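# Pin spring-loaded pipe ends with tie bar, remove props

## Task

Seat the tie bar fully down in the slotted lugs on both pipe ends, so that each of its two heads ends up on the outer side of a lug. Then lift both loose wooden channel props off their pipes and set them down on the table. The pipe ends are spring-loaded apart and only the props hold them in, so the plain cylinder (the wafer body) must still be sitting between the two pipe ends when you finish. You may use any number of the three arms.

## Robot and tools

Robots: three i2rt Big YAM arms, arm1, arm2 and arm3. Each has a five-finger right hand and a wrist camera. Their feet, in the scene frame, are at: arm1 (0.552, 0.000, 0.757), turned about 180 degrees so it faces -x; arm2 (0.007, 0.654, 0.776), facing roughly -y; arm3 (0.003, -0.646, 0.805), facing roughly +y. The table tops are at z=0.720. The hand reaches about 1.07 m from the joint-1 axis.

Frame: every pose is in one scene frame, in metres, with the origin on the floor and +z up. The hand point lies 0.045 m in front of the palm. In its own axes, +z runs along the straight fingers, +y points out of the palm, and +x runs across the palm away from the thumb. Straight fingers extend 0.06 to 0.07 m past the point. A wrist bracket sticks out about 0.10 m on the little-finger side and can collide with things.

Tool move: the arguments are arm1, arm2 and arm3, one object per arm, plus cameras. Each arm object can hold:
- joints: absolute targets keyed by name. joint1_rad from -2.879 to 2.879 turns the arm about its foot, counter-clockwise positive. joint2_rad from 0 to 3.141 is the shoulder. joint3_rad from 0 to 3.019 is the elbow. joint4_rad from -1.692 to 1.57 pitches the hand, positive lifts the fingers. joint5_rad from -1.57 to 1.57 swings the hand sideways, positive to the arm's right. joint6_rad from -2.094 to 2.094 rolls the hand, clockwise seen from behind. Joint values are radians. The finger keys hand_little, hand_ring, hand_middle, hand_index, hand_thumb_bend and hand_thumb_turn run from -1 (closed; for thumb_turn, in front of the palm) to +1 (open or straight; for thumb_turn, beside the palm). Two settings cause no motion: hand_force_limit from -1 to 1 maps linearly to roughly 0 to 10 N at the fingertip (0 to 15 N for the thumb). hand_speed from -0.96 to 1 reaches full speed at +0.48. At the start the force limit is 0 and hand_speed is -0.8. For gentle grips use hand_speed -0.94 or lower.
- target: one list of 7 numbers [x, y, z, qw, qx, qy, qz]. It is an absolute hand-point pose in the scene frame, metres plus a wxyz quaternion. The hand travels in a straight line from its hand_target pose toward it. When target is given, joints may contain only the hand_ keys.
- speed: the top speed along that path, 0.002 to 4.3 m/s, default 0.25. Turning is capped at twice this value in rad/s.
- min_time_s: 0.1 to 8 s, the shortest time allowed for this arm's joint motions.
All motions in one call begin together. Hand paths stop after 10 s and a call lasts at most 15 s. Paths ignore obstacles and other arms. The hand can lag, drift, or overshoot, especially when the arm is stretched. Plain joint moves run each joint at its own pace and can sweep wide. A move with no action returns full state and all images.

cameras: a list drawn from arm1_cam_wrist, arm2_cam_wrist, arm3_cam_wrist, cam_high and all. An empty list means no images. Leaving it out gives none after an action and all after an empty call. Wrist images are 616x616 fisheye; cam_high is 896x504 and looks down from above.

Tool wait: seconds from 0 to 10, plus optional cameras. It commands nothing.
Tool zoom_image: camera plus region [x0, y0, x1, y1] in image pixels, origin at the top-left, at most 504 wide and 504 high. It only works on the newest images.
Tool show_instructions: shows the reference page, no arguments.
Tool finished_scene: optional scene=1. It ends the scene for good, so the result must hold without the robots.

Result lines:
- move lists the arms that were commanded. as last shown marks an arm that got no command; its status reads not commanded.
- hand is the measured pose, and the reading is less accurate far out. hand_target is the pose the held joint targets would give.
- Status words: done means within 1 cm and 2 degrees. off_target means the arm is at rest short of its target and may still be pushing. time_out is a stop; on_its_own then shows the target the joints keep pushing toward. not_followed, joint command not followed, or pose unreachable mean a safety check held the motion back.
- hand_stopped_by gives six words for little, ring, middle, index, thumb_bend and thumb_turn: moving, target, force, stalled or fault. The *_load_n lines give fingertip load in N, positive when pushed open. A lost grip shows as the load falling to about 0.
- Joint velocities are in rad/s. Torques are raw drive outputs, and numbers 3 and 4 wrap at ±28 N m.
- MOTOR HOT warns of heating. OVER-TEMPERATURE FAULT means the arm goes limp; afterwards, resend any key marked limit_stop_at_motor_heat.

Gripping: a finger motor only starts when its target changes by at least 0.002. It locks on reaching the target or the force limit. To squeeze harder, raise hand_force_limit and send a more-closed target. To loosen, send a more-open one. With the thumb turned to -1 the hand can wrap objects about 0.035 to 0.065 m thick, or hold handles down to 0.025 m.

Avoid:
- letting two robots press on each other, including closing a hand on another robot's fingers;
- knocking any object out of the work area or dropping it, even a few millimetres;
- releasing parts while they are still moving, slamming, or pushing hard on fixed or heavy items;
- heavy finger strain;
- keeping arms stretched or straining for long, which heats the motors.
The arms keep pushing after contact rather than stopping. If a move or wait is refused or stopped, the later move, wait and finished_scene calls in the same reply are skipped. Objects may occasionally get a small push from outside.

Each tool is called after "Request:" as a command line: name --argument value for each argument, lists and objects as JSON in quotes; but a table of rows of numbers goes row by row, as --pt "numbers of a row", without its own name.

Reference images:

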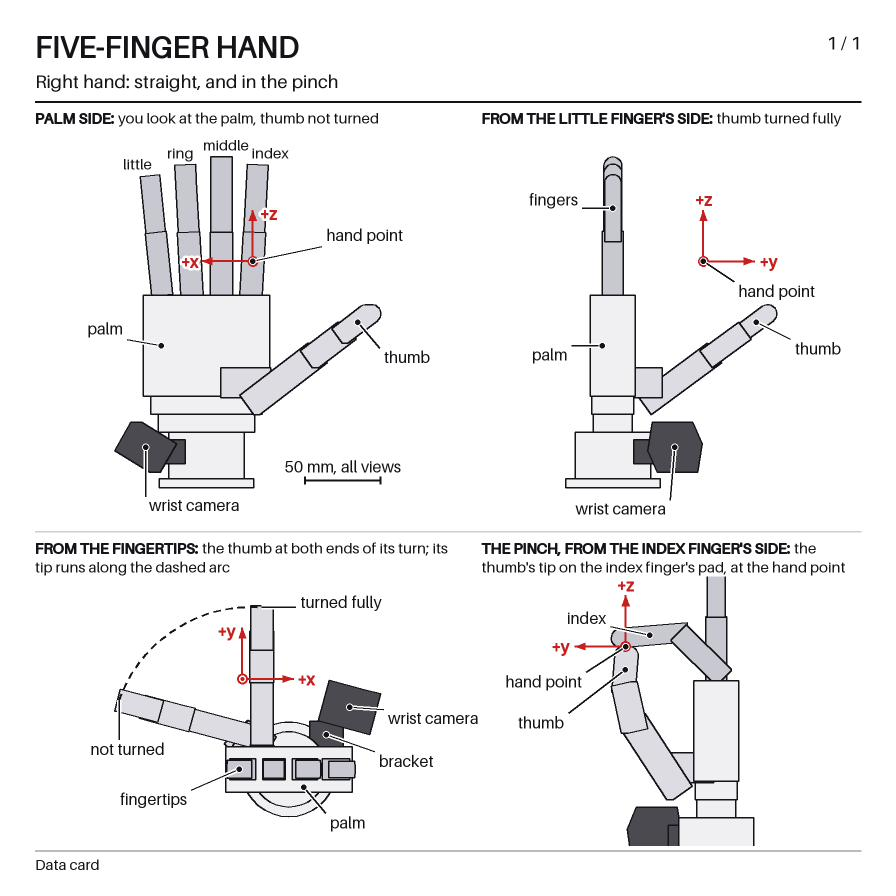

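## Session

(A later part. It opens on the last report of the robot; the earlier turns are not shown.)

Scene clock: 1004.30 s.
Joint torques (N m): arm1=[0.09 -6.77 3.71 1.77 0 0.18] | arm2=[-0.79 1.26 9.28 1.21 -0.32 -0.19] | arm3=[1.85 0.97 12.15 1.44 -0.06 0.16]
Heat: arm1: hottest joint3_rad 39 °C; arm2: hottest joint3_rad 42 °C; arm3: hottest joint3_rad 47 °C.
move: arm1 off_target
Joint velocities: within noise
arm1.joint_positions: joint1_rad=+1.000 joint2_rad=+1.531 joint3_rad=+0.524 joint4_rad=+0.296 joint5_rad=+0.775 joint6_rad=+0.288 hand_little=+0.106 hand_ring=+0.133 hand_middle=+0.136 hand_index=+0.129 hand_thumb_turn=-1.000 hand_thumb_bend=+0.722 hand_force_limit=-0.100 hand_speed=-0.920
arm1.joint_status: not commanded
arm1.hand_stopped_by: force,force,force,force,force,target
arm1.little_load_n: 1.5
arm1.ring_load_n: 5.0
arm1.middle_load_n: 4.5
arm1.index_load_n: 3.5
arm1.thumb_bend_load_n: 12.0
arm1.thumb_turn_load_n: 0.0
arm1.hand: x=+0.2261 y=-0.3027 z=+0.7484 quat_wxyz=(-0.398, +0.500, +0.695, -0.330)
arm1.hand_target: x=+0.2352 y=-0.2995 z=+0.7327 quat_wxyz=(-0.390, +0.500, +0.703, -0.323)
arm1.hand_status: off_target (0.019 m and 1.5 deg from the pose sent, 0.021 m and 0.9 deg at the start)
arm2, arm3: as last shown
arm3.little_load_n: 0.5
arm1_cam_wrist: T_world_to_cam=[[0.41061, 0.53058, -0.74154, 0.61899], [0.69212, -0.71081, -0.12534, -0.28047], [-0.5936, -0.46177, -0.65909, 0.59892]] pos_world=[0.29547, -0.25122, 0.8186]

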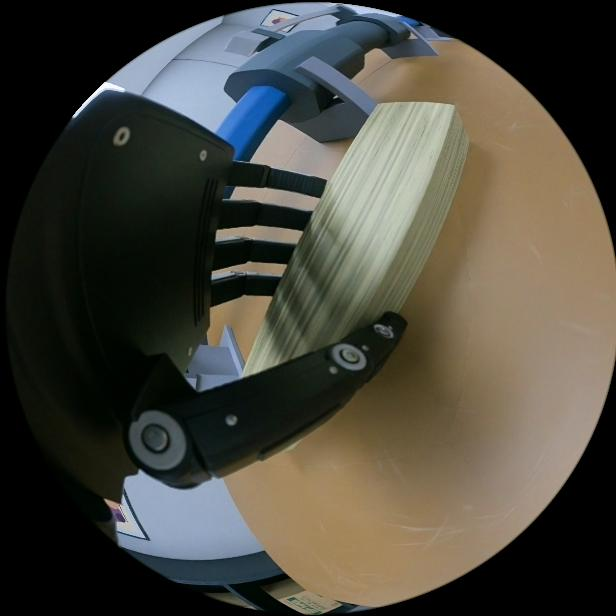

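Request:
move --arm1 '{"joints": {"hand_thumb_bend": 0.76, "hand_speed": -0.96}}'

Request:
move --arm1 '{"joints": {"hand_thumb_bend": 0.80, "hand_speed": -0.96}}' --cameras '["arm1_cam_wrist"]'

Request:
move --arm1 '{"joints": {"hand_thumb_bend": 0.84, "hand_speed": -0.96}}' --cameras '["arm1_cam_wrist"]'

Scene clock: 1007.60 s.
Joint torques (N m): arm1=[-0.03 -6.95 3.71 1.58 -0.01 0.16] | arm2=[-0.79 1.26 9.29 1.2 -0.32 -0.19] | arm3=[1.85 0.91 12.15 1.44 -0.05 0.16]
Heat: arm1: hottest joint3_rad 39 °C; arm2: hottest joint3_rad 42 °C; arm3: hottest joint3_rad 47 °C.
move: arm1 done
Joint velocities: within noise
arm1.joint_positions: joint1_rad=+1.000 joint2_rad=+1.534 joint3_rad=+0.524 joint4_rad=+0.300 joint5_rad=+0.775 joint6_rad=+0.288 hand_little=+0.106 hand_ring=+0.133 hand_middle=+0.136 hand_index=+0.128 hand_thumb_turn=-1.000 hand_thumb_bend=+0.764 hand_force_limit=-0.100 hand_speed=-0.960
arm1.joint_status: all done
arm1.hand_stopped_by: force,force,force,force,force,target
arm1.little_load_n: 1.0
arm1.ring_load_n: 4.5
arm1.middle_load_n: 3.5
arm1.index_load_n: 2.0
arm1.thumb_bend_load_n: 8.0
arm1.thumb_turn_load_n: 0.0
arm1.hand: x=+0.2259 y=-0.3030 z=+0.7477 quat_wxyz=(-0.398, +0.500, +0.695, -0.330)
arm1.hand_target: x=+0.2353 y=-0.2995 z=+0.7326 quat_wxyz=(-0.390, +0.500, +0.703, -0.323)
arm1.hand_status: not commanded
arm2, arm3: as last shown
arm3.little_load_n: 0.0
arm3.thumb_bend_load_n: -0.5
pictures: none

Scene clock: 1008.73 s.
Joint torques (N m): arm1=[-0.09 -7.18 3.67 1.52 0 0.18] | arm2=[-0.79 1.2 9.31 1.2 -0.32 -0.19] | arm3=[1.9 0.91 12.14 1.44 -0.06 0.15]
Heat: arm1: hottest joint3_rad 38 °C; arm2: hottest joint3_rad 42 °C; arm3: hottest joint3_rad 47 °C.
move: arm1 done
Joint velocities: within noise
arm1.joint_positions: joint1_rad=+1.000 joint2_rad=+1.539 joint3_rad=+0.524 joint4_rad=+0.302 joint5_rad=+0.775 joint6_rad=+0.288 hand_little=+0.106 hand_ring=+0.133 hand_middle=+0.136 hand_index=+0.128 hand_thumb_turn=-1.000 hand_thumb_bend=+0.803 hand_force_limit=-0.100 hand_speed=-0.960
arm1.joint_status: all done
arm1.hand_stopped_by: force,force,force,force,target,target
arm1.little_load_n: 0.5
arm1.ring_load_n: 3.0
arm1.middle_load_n: 2.0
arm1.index_load_n: 2.0
arm1.thumb_bend_load_n: 4.5
arm1.thumb_turn_load_n: 0.0
arm1.hand: x=+0.2260 y=-0.3029 z=+0.7462 quat_wxyz=(-0.398, +0.500, +0.695, -0.329)
arm1.hand_target: x=+0.2352 y=-0.2995 z=+0.7327 quat_wxyz=(-0.390, +0.500, +0.703, -0.323)
arm1.hand_status: not commanded
arm2.joint_positions: joint1_rad=-1.193 joint2_rad=+0.637 joint3_rad=+1.333 joint4_rad=-1.392 joint5_rad=-0.169 joint6_rad=-1.168 hand_little=+1.000 hand_ring=+1.000 hand_middle=+1.000 hand_index=+1.000 hand_thumb_turn=+1.000 hand_thumb_bend=+1.000 hand_force_limit=+0.000 hand_speed=-0.800
arm2.joint_status: not commanded
arm2.hand_stopped_by: target,target,target,target,target,target
arm2.little_load_n: 0.5
arm2.ring_load_n: 0.0
arm2.middle_load_n: 0.0
arm2.index_load_n: 0.0
arm2.thumb_bend_load_n: 0.0
arm2.thumb_turn_load_n: 0.5
arm2.hand: x=-0.2137 y=+0.5897 z=+1.2156 quat_wxyz=(+0.362, +0.006, -0.904, +0.227)
arm2.hand_target: x=-0.2095 y=+0.5929 z=+1.2311 quat_wxyz=(+0.376, +0.009, -0.898, +0.229)
arm2.hand_status: not commanded
arm3.joint_positions: joint1_rad=+1.191 joint2_rad=+0.646 joint3_rad=+1.294 joint4_rad=-1.456 joint5_rad=+0.017 joint6_rad=-1.174 hand_little=+1.000 hand_ring=+1.000 hand_middle=+1.000 hand_index=+1.000 hand_thumb_turn=+1.000 hand_thumb_bend=+1.000 hand_force_limit=+0.000 hand_speed=-0.800
arm3.joint_status: not commanded
arm3.hand_stopped_by: target,target,target,target,target,target
arm3.little_load_n: 0.0
arm3.ring_load_n: 0.0
arm3.middle_load_n: 0.0
arm3.index_load_n: 0.0
arm3.thumb_bend_load_n: 0.0
arm3.thumb_turn_load_n: 0.0
arm3.hand: x=-0.1807 y=-0.5323 z=+1.2193 quat_wxyz=(-0.373, +0.332, +0.866, -0.006)
arm3.hand_target: x=-0.1778 y=-0.5353 z=+1.2383 quat_wxyz=(-0.391, +0.331, +0.859, -0.010)
arm3.hand_status: not commanded
arm1_cam_wrist: T_world_to_cam=[[0.4112, 0.53095, -0.74095, 0.61707], [0.69206, -0.71088, -0.12533, -0.28088], [-0.59327, -0.46125, -0.65976, 0.59792]] pos_world=[0.29537, -0.25152, 0.8165]

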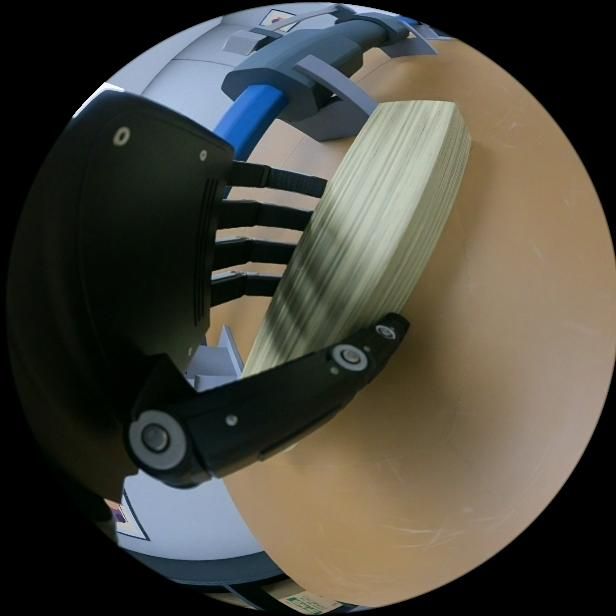

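Scene clock: 1009.87 s.
Joint torques (N m): arm1=[-0.09 -7.65 3.6 1.55 0.08 0.12] | arm2=[-0.79 1.2 9.29 1.2 -0.32 -0.19] | arm3=[1.85 0.91 12.18 1.43 -0.06 0.16]
Heat: arm1: hottest joint3_rad 38 °C; arm2: hottest joint3_rad 42 °C; arm3: hottest joint3_rad 47 °C.
move: arm1 done
Joint velocities: within noise
arm1.joint_positions: joint1_rad=+1.000 joint2_rad=+1.542 joint3_rad=+0.524 joint4_rad=+0.302 joint5_rad=+0.772 joint6_rad=+0.294 hand_little=+0.106 hand_ring=+0.133 hand_middle=+0.136 hand_index=+0.128 hand_thumb_turn=-1.000 hand_thumb_bend=+0.841 hand_force_limit=-0.100 hand_speed=-0.960
arm1.joint_status: all done
arm1.hand_stopped_by: force,force,force,force,target,target
arm1.little_load_n: 0.5
arm1.ring_load_n: 1.0
arm1.middle_load_n: 0.5
arm1.index_load_n: 0.5
arm1.thumb_bend_load_n: 1.5
arm1.thumb_turn_load_n: 0.0
arm1.hand: x=+0.2265 y=-0.3032 z=+0.7447 quat_wxyz=(-0.396, +0.501, +0.695, -0.329)
arm1.hand_target: x=+0.2352 y=-0.2995 z=+0.7327 quat_wxyz=(-0.390, +0.500, +0.703, -0.323)
arm1.hand_status: not commanded
arm2, arm3: as last shown
arm2.little_load_n: 0.0
arm2.thumb_turn_load_n: 0.0
arm3.middle_load_n: 0.5
arm1_cam_wrist: T_world_to_cam=[[0.41428, 0.52831, -0.74112, 0.61458], [0.69181, -0.71191, -0.12077, -0.28532], [-0.59142, -0.46268, -0.66042, 0.59671]] pos_world=[0.29568, -0.25172, 0.8151]

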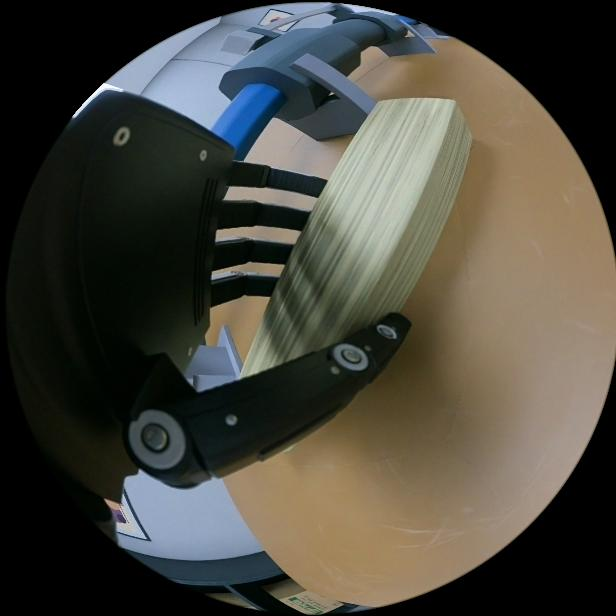

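Request:
move --arm1 '{"joints": {"hand_thumb_bend": 0.92, "hand_speed": -0.95}}'

Request:
move --arm1 '{"joints": {"hand_index": 0.3, "hand_middle": 0.3, "hand_ring": 0.3, "hand_little": 0.3, "hand_speed": -0.94}}'

Request:
move --arm1 '{"target": [0.2352, -0.2995, 0.742, 0.3899, -0.5001, -0.7026, 0.3230], "speed": 0.03, "joints": {"hand_thumb_bend": 1.0, "hand_index": 0.6, "hand_middle": 0.6, "hand_ring": 0.6, "hand_little": 0.6, "hand_speed": -0.9}}' --cameras '["arm1_cam_wrist", "cam_high"]'

Scene clock: 1014.03 s.
Joint torques (N m): arm1=[-0.03 -7.53 3.6 1.52 0.13 0.08] | arm2=[-0.79 1.2 9.29 1.2 -0.32 -0.19] | arm3=[1.9 0.97 12.14 1.44 -0.06 0.16]
Heat: arm1: hottest joint3_rad 38 °C; arm2: hottest joint3_rad 42 °C; arm3: hottest joint3_rad 47 °C.
move: arm1 done
Joint velocities: within noise
arm1.joint_positions: joint1_rad=+1.000 joint2_rad=+1.543 joint3_rad=+0.524 joint4_rad=+0.302 joint5_rad=+0.771 joint6_rad=+0.299 hand_little=+0.106 hand_ring=+0.133 hand_middle=+0.135 hand_index=+0.128 hand_thumb_turn=-1.000 hand_thumb_bend=+0.919 hand_force_limit=-0.100 hand_speed=-0.950
arm1.joint_status: all done
arm1.hand_stopped_by: force,force,force,force,target,target
arm1.little_load_n: 0.5
arm1.ring_load_n: 0.0
arm1.middle_load_n: 0.0
arm1.index_load_n: 0.0
arm1.thumb_bend_load_n: -1.0
arm1.thumb_turn_load_n: -0.5
arm1.hand: x=+0.2267 y=-0.3038 z=+0.7445 quat_wxyz=(-0.395, +0.503, +0.694, -0.330)
arm1.hand_target: x=+0.2352 y=-0.2995 z=+0.7328 quat_wxyz=(-0.390, +0.500, +0.703, -0.323)
arm1.hand_status: not commanded
arm2, arm3: as last shown
arm3.middle_load_n: 0.0
pictures: none

Scene clock: 1015.67 s.
Joint torques (N m): arm1=[-0.09 -7.59 3.63 1.5 0.13 0.07] | arm2=[-0.79 1.2 9.29 1.21 -0.32 -0.19] | arm3=[1.85 0.97 12.15 1.44 -0.06 0.15]
Heat: arm1: hottest joint3_rad 38 °C; arm2: hottest joint3_rad 42 °C; arm3: hottest joint3_rad 47 °C.
move: arm1 done
Joint velocities: within noise
arm1.joint_positions: joint1_rad=+1.000 joint2_rad=+1.543 joint3_rad=+0.524 joint4_rad=+0.302 joint5_rad=+0.771 joint6_rad=+0.300 hand_little=+0.300 hand_ring=+0.300 hand_middle=+0.300 hand_index=+0.300 hand_thumb_turn=-1.000 hand_thumb_bend=+0.919 hand_force_limit=-0.100 hand_speed=-0.940
arm1.joint_status: all done
arm1.hand_stopped_by: target,target,target,target,target,target
arm1.little_load_n: 0.0
arm1.ring_load_n: 0.0
arm1.middle_load_n: 0.0
arm1.index_load_n: 0.0
arm1.thumb_bend_load_n: -1.0
arm1.thumb_turn_load_n: -0.5
arm1.hand: x=+0.2267 y=-0.3039 z=+0.7446 quat_wxyz=(-0.394, +0.503, +0.694, -0.331)
arm1.hand_target: x=+0.2352 y=-0.2995 z=+0.7328 quat_wxyz=(-0.390, +0.500, +0.703, -0.323)
arm1.hand_status: not commanded
arm2, arm3: as last shown
arm3.middle_load_n: -0.5
pictures: none

Scene clock: 1017.23 s.
Joint torques (N m): arm1=[-0.03 -9.35 4.12 0.76 0.21 0.07] | arm2=[-0.79 1.26 9.29 1.2 -0.32 -0.19] | arm3=[1.79 1.03 12.11 1.46 -0.06 0.15]
Heat: arm1: hottest joint3_rad 37 °C; arm2: hottest joint3_rad 42 °C; arm3: hottest joint3_rad 47 °C.
move: arm1 done
Joint velocities: within noise
arm1.joint_positions: joint1_rad=+1.000 joint2_rad=+1.535 joint3_rad=+0.524 joint4_rad=+0.288 joint5_rad=+0.769 joint6_rad=+0.300 hand_little=+0.600 hand_ring=+0.600 hand_middle=+0.600 hand_index=+0.600 hand_thumb_turn=-1.000 hand_thumb_bend=+0.999 hand_force_limit=-0.100 hand_speed=-0.900
arm1.joint_status: all done
arm1.hand_stopped_by: target,target,target,target,target,target
arm1.little_load_n: 0.0
arm1.ring_load_n: 0.0
arm1.middle_load_n: -0.5
arm1.index_load_n: 0.0
arm1.thumb_bend_load_n: -0.5
arm1.thumb_turn_load_n: 0.0
arm1.hand: x=+0.2279 y=-0.3027 z=+0.7454 quat_wxyz=(-0.394, +0.503, +0.696, -0.328)
arm1.hand_target: x=+0.2351 y=-0.2995 z=+0.7419 quat_wxyz=(-0.390, +0.500, +0.703, -0.323)
arm1.hand_status: done (0.009 m and 1.0 deg from the pose sent, 0.010 m and 1.4 deg at the start)
arm2, arm3: as last shown
arm2.middle_load_n: 0.5
arm3.middle_load_n: 0.0
arm1_cam_wrist: T_world_to_cam=[[0.41919, 0.52742, -0.73899, 0.61129], [0.69243, -0.71218, -0.11551, -0.28994], [-0.58722, -0.46328, -0.66373, 0.59956]] pos_world=[0.29659, -0.25113, 0.8162]

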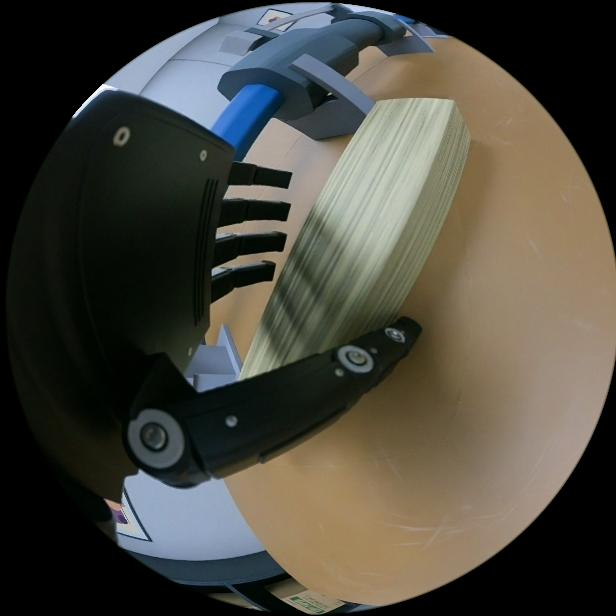

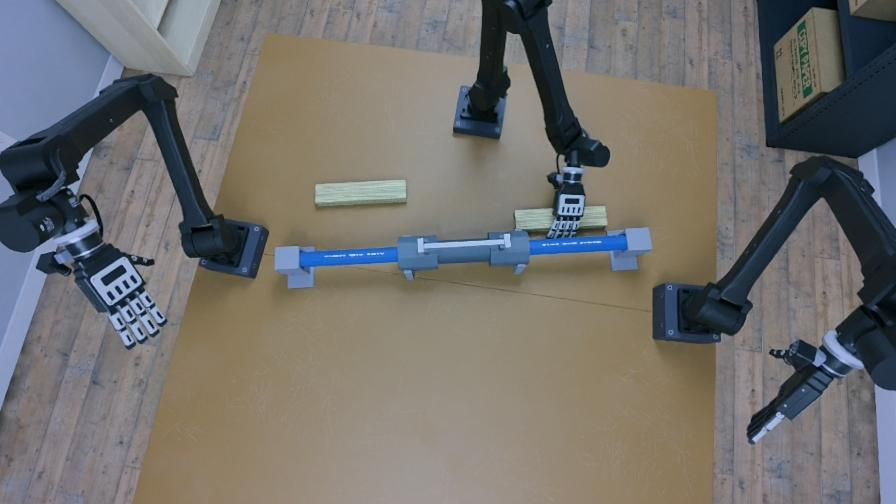

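Request:
move --arm1 '{"target": [0.255, -0.2995, 0.780, 0.3899, -0.5001, -0.7026, 0.3230], "speed": 0.05}'

Request:
move --arm1 '{"target": [0.29, -0.29, 0.86, 0.3899, -0.5001, -0.7026, 0.3230], "speed": 0.1}' --cameras '["arm1_cam_wrist", "cam_high"]'

Scene clock: 1022.87 s.
Joint torques (N m): arm1=[0.21 -8.47 6.53 0.83 0.55 0.06] | arm2=[-0.79 1.2 9.29 1.21 -0.32 -0.19] | arm3=[1.9 1.03 12.15 1.44 -0.05 0.15]
Heat: arm1: hottest joint3_rad 37 °C; arm2: hottest joint3_rad 42 °C; arm3: hottest joint3_rad 47 °C.
move: arm1 done
Joint velocities: within noise
arm1.joint_positions: joint1_rad=+1.048 joint2_rad=+1.386 joint3_rad=+0.516 joint4_rad=+0.086 joint5_rad=+0.798 joint6_rad=+0.348 hand_little=+0.600 hand_ring=+0.600 hand_middle=+0.600 hand_index=+0.600 hand_thumb_turn=-1.000 hand_thumb_bend=+1.000 hand_force_limit=-0.100 hand_speed=-0.900
arm1.joint_status: not commanded
arm1.hand_stopped_by: target,target,target,target,target,target
arm1.little_load_n: 0.5
arm1.ring_load_n: 0.0
arm1.middle_load_n: 0.0
arm1.index_load_n: 0.0
arm1.thumb_bend_load_n: 0.0
arm1.thumb_turn_load_n: 0.0
arm1.hand: x=+0.2531 y=-0.2950 z=+0.7750 quat_wxyz=(-0.391, +0.500, +0.704, -0.317)
arm1.hand_target: x=+0.2549 y=-0.2995 z=+0.7799 quat_wxyz=(-0.390, +0.500, +0.703, -0.323)
arm1.hand_status: done (0.007 m and 0.7 deg from the pose sent, 0.044 m and 1.1 deg at the start)
arm2, arm3: as last shown
arm2.middle_load_n: 0.0
pictures: none

Scene clock: 1024.50 s.
Joint torques (N m): arm1=[0.15 -5.95 11.84 0.77 0.63 0.1] | arm2=[-0.79 1.2 9.31 1.2 -0.32 -0.19] | arm3=[1.85 1.03 12.14 1.44 -0.06 0.16]
Heat: arm1: hottest joint3_rad 37 °C; arm2: hottest joint3_rad 42 °C; arm3: hottest joint3_rad 47 °C.
move: arm1 off_target
Joint velocities: within noise
arm1.joint_positions: joint1_rad=+1.134 joint2_rad=+1.107 joint3_rad=+0.541 joint4_rad=-0.322 joint5_rad=+0.857 joint6_rad=+0.441 hand_little=+0.600 hand_ring=+0.600 hand_middle=+0.600 hand_index=+0.600 hand_thumb_turn=-1.000 hand_thumb_bend=+1.000 hand_force_limit=-0.100 hand_speed=-0.900
arm1.joint_status: not commanded
arm1.hand_stopped_by: target,target,target,target,target,target
arm1.little_load_n: 0.0
arm1.ring_load_n: 0.0
arm1.middle_load_n: 0.0
arm1.index_load_n: 0.0
arm1.thumb_bend_load_n: 0.0
arm1.thumb_turn_load_n: 0.0
arm1.hand: x=+0.2952 y=-0.2709 z=+0.8381 quat_wxyz=(-0.394, +0.496, +0.712, -0.302)
arm1.hand_target: x=+0.2904 y=-0.2892 z=+0.8602 quat_wxyz=(-0.390, +0.500, +0.703, -0.323)
arm1.hand_status: off_target (0.030 m and 2.8 deg from the pose sent, 0.093 m and 0.7 deg at the start)
arm2, arm3: as last shown
arm1_cam_wrist: T_world_to_cam=[[0.44158, 0.56684, -0.69548, 0.60228], [0.69944, -0.70298, -0.12887, -0.29158], [-0.56196, -0.42954, -0.70689, 0.75319]] pos_world=[0.36125, -0.22284, 0.91372]

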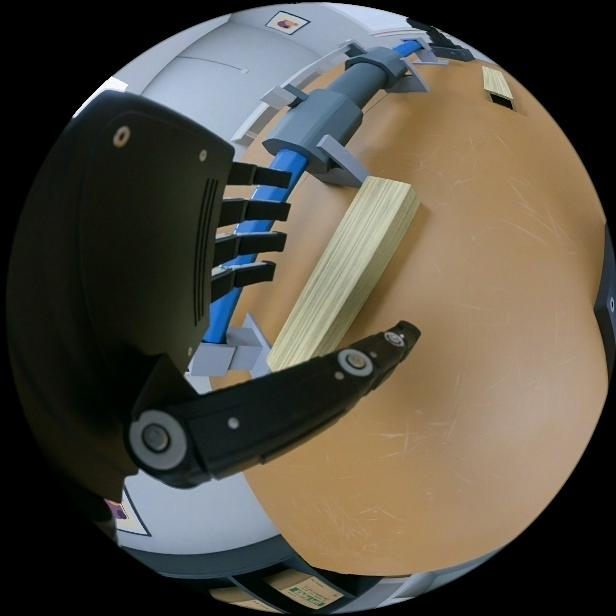

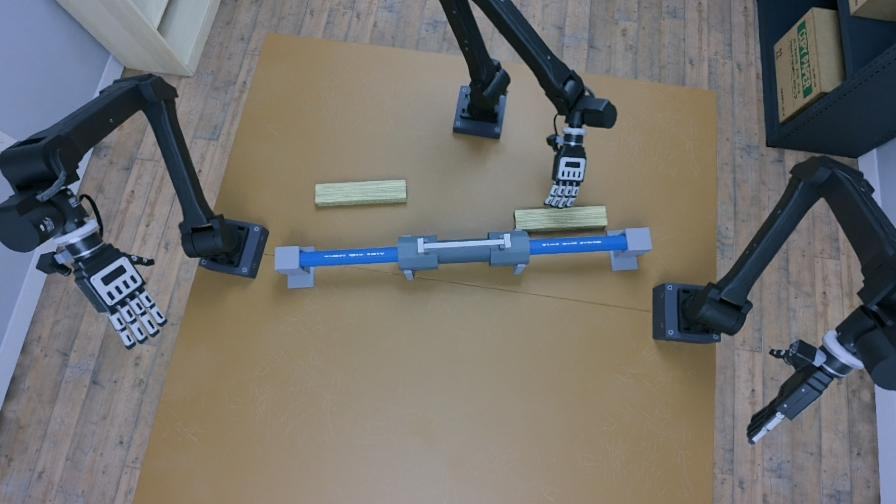

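Request:
zoom_image --camera "cam_high" --region '[380, 200, 560, 290]'

Request:
zoom_image --camera "arm1_cam_wrist" --region '[200, 30, 460, 250]'

Scaled by 2.800 from the camera's image (finer frame: 1280x720).

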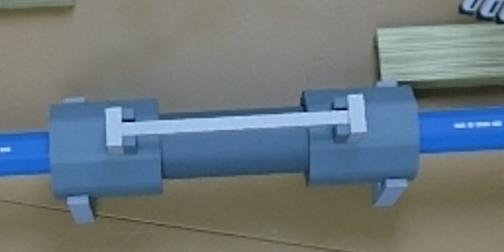

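Scaled by 1.938 from the camera's image (finer frame: 880x880).

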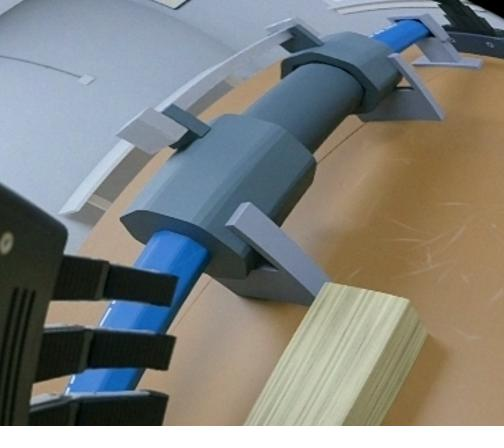

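Request:
move --arm1 '{"target": [0.27, -0.15, 1.0, 0.3160, -0.5474, -0.6711, 0.3875], "speed": 0.2}' --cameras '["arm1_cam_wrist"]'

Request:
zoom_image --camera "arm1_cam_wrist" --region '[230, 50, 530, 350]'

Scene clock: 1030.87 s.
Joint torques (N m): arm1=[-1.44 -0.73 14.13 1.1 -0.01 -0.06] | arm2=[-0.79 1.2 9.28 1.21 -0.32 -0.19] | arm3=[1.85 0.97 12.15 1.43 -0.06 0.16]
Heat: arm1: hottest joint3_rad 37 °C; arm2: hottest joint3_rad 42 °C; arm3: hottest joint3_rad 47 °C.
move: arm1 off_target
Joint velocities: within noise
arm1.joint_positions: joint1_rad=+0.568 joint2_rad=+0.549 joint3_rad=+0.614 joint4_rad=-0.653 joint5_rad=+0.295 joint6_rad=+0.184 hand_little=+0.600 hand_ring=+0.600 hand_middle=+0.600 hand_index=+0.600 hand_thumb_turn=-1.000 hand_thumb_bend=+1.000 hand_force_limit=-0.100 hand_speed=-0.900
arm1.joint_status: not commanded
arm1.hand_stopped_by: target,target,target,target,target,target
arm1.little_load_n: 0.0
arm1.ring_load_n: 0.0
arm1.middle_load_n: 0.0
arm1.index_load_n: 0.0
arm1.thumb_bend_load_n: 0.0
arm1.thumb_turn_load_n: 0.0
arm1.hand: x=+0.2775 y=-0.1486 z=+0.9727 quat_wxyz=(-0.309, +0.551, +0.679, -0.374)
arm1.hand_target: x=+0.2706 y=-0.1498 z=+0.9998 quat_wxyz=(-0.316, +0.547, +0.671, -0.388)
arm1.hand_status: off_target (0.028 m and 2.0 deg from the pose sent, 0.204 m and 15.3 deg at the start)
arm2, arm3: as last shown
arm1_cam_wrist: T_world_to_cam=[[0.48522, 0.3781, -0.78842, 0.68473], [0.69895, -0.7095, 0.0899, -0.38944], [-0.52539, -0.59468, -0.60853, 0.76053]] pos_world=[0.33954, -0.08293, 1.03767]

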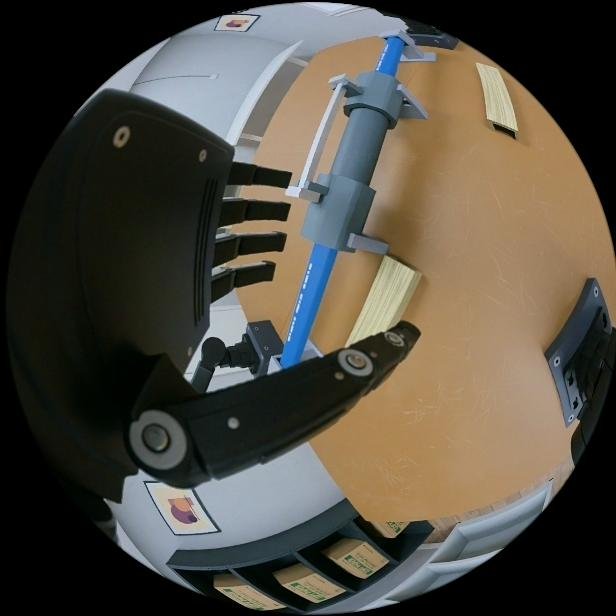

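Scaled by 1.680 from the camera's image (finer frame: 880x880).

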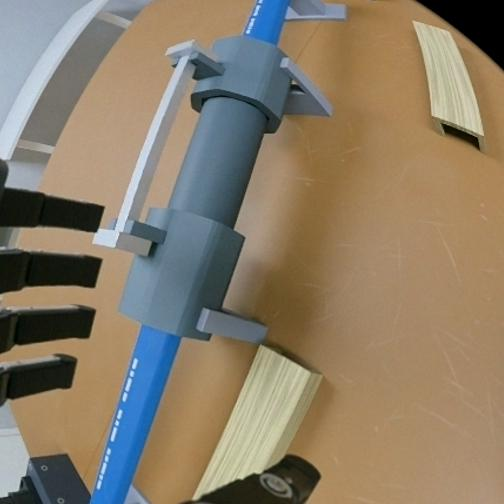

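Request:
wait --seconds 0.5 --cameras '["cam_high","arm1_cam_wrist"]'

Request:
zoom_image --camera "cam_high" --region '[290, 150, 630, 330]'

Request:
zoom_image --camera "arm1_cam_wrist" --region '[150, 250, 500, 550]'

Scene clock: 1035.03 s.
Joint torques (N m): arm1=[-1.49 -0.73 14.12 1.14 0.01 -0.06] | arm2=[-0.79 1.26 9.29 1.2 -0.32 -0.19] | arm3=[1.85 0.97 12.15 1.47 -0.05 0.16]
Heat: arm1: hottest joint3_rad 38 °C; arm2: hottest joint3_rad 42 °C; arm3: hottest joint3_rad 47 °C.
Joint velocities: within noise
arm1.joint_positions: joint1_rad=+0.568 joint2_rad=+0.549 joint3_rad=+0.614 joint4_rad=-0.653 joint5_rad=+0.295 joint6_rad=+0.183 hand_little=+0.600 hand_ring=+0.600 hand_middle=+0.600 hand_index=+0.600 hand_thumb_turn=-1.000 hand_thumb_bend=+1.000 hand_force_limit=-0.100 hand_speed=-0.900
arm1.joint_status: not commanded
arm1.hand_stopped_by: target,target,target,target,target,target
arm1.little_load_n: 0.0
arm1.ring_load_n: -0.5
arm1.middle_load_n: 0.0
arm1.index_load_n: 0.0
arm1.thumb_bend_load_n: 0.0
arm1.thumb_turn_load_n: 0.0
arm1.hand: x=+0.2775 y=-0.1486 z=+0.9727 quat_wxyz=(-0.309, +0.551, +0.679, -0.374)
arm1.hand_target: x=+0.2706 y=-0.1498 z=+0.9998 quat_wxyz=(-0.316, +0.547, +0.671, -0.388)
arm1.hand_status: off_target (0.028 m and 2.0 deg from the pose sent, 0.204 m and 15.3 deg at the start)
arm2.joint_positions: joint1_rad=-1.193 joint2_rad=+0.637 joint3_rad=+1.333 joint4_rad=-1.392 joint5_rad=-0.169 joint6_rad=-1.168 hand_little=+1.000 hand_ring=+1.000 hand_middle=+1.000 hand_index=+1.000 hand_thumb_turn=+1.000 hand_thumb_bend=+1.000 hand_force_limit=+0.000 hand_speed=-0.800
arm2.joint_status: not commanded
arm2.hand_stopped_by: target,target,target,target,target,target
arm2.little_load_n: 0.0
arm2.ring_load_n: 0.0
arm2.middle_load_n: 0.0
arm2.index_load_n: 0.0
arm2.thumb_bend_load_n: 0.0
arm2.thumb_turn_load_n: 0.0
arm2.hand: x=-0.2137 y=+0.5897 z=+1.2156 quat_wxyz=(+0.362, +0.006, -0.904, +0.227)
arm2.hand_target: x=-0.2095 y=+0.5929 z=+1.2311 quat_wxyz=(+0.376, +0.009, -0.898, +0.229)
arm2.hand_status: not commanded
arm3.joint_positions: joint1_rad=+1.191 joint2_rad=+0.646 joint3_rad=+1.294 joint4_rad=-1.456 joint5_rad=+0.017 joint6_rad=-1.174 hand_little=+1.000 hand_ring=+1.000 hand_middle=+1.000 hand_index=+1.000 hand_thumb_turn=+1.000 hand_thumb_bend=+1.000 hand_force_limit=+0.000 hand_speed=-0.800
arm3.joint_status: not commanded
arm3.hand_stopped_by: target,target,target,target,target,target
arm3.little_load_n: 0.0
arm3.ring_load_n: 0.0
arm3.middle_load_n: 0.0
arm3.index_load_n: 0.0
arm3.thumb_bend_load_n: 0.0
arm3.thumb_turn_load_n: 0.0
arm3.hand: x=-0.1807 y=-0.5323 z=+1.2193 quat_wxyz=(-0.373, +0.332, +0.866, -0.006)
arm3.hand_target: x=-0.1778 y=-0.5353 z=+1.2383 quat_wxyz=(-0.391, +0.331, +0.859, -0.010)
arm3.hand_status: not commanded
wait: 0.50 s; at rest from the start
pictures: arm1_cam_wrist, cam_high
arm1_cam_wrist: T_world_to_cam=[[0.48505, 0.37846, -0.78835, 0.68474], [0.69912, -0.70937, 0.0896, -0.38918], [-0.52532, -0.59461, -0.60867, 0.76065]] pos_world=[0.33954, -0.08293, 1.03767]

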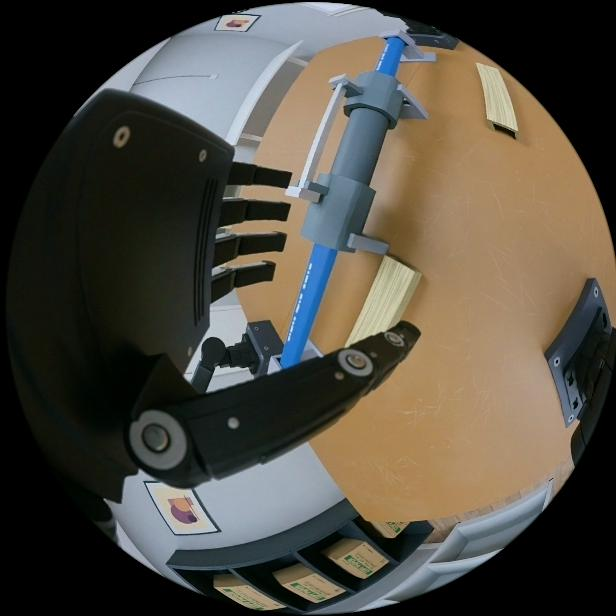

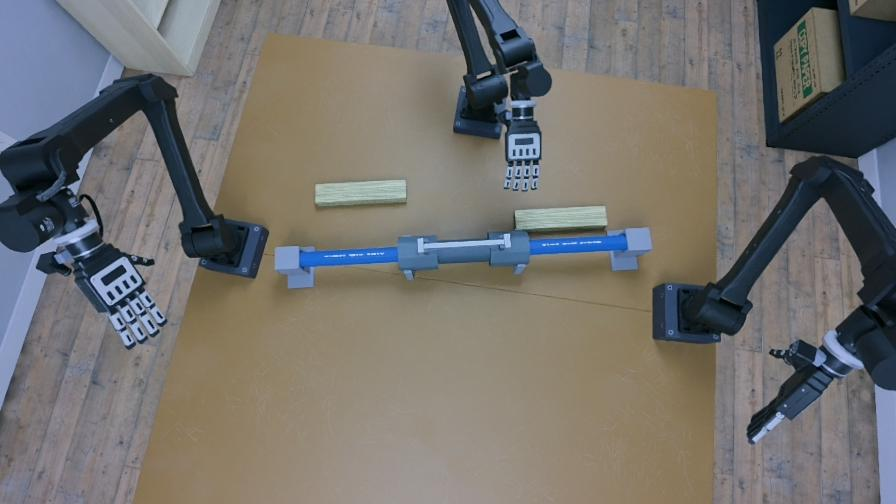

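Scaled by 1.482 from the camera's image (finer frame: 1280x720).

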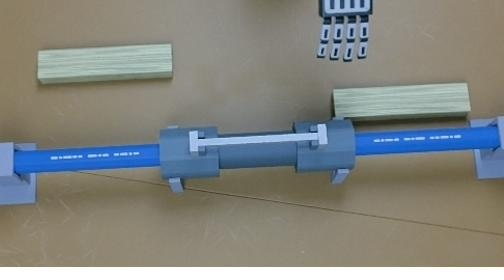

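Scaled by 1.440 from the camera's image (finer frame: 880x880).

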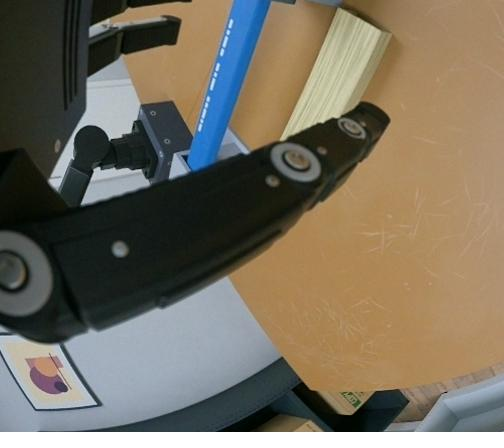

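Request:
zoom_image --camera "arm1_cam_wrist" --region '[270, 50, 440, 270]'

Request:
zoom_image --camera "cam_high" --region '[380, 200, 560, 300]'

Scaled by 2.291 from the camera's image (finer frame: 880x880).

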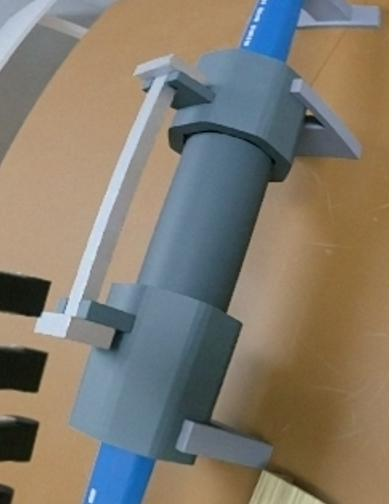

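Scaled by 2.800 from the camera's image (finer frame: 1280x720).

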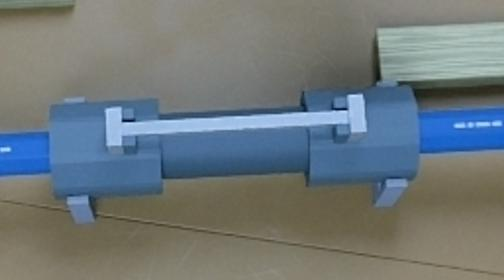

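Request:
finished_scene

The scene is finished: the task was done.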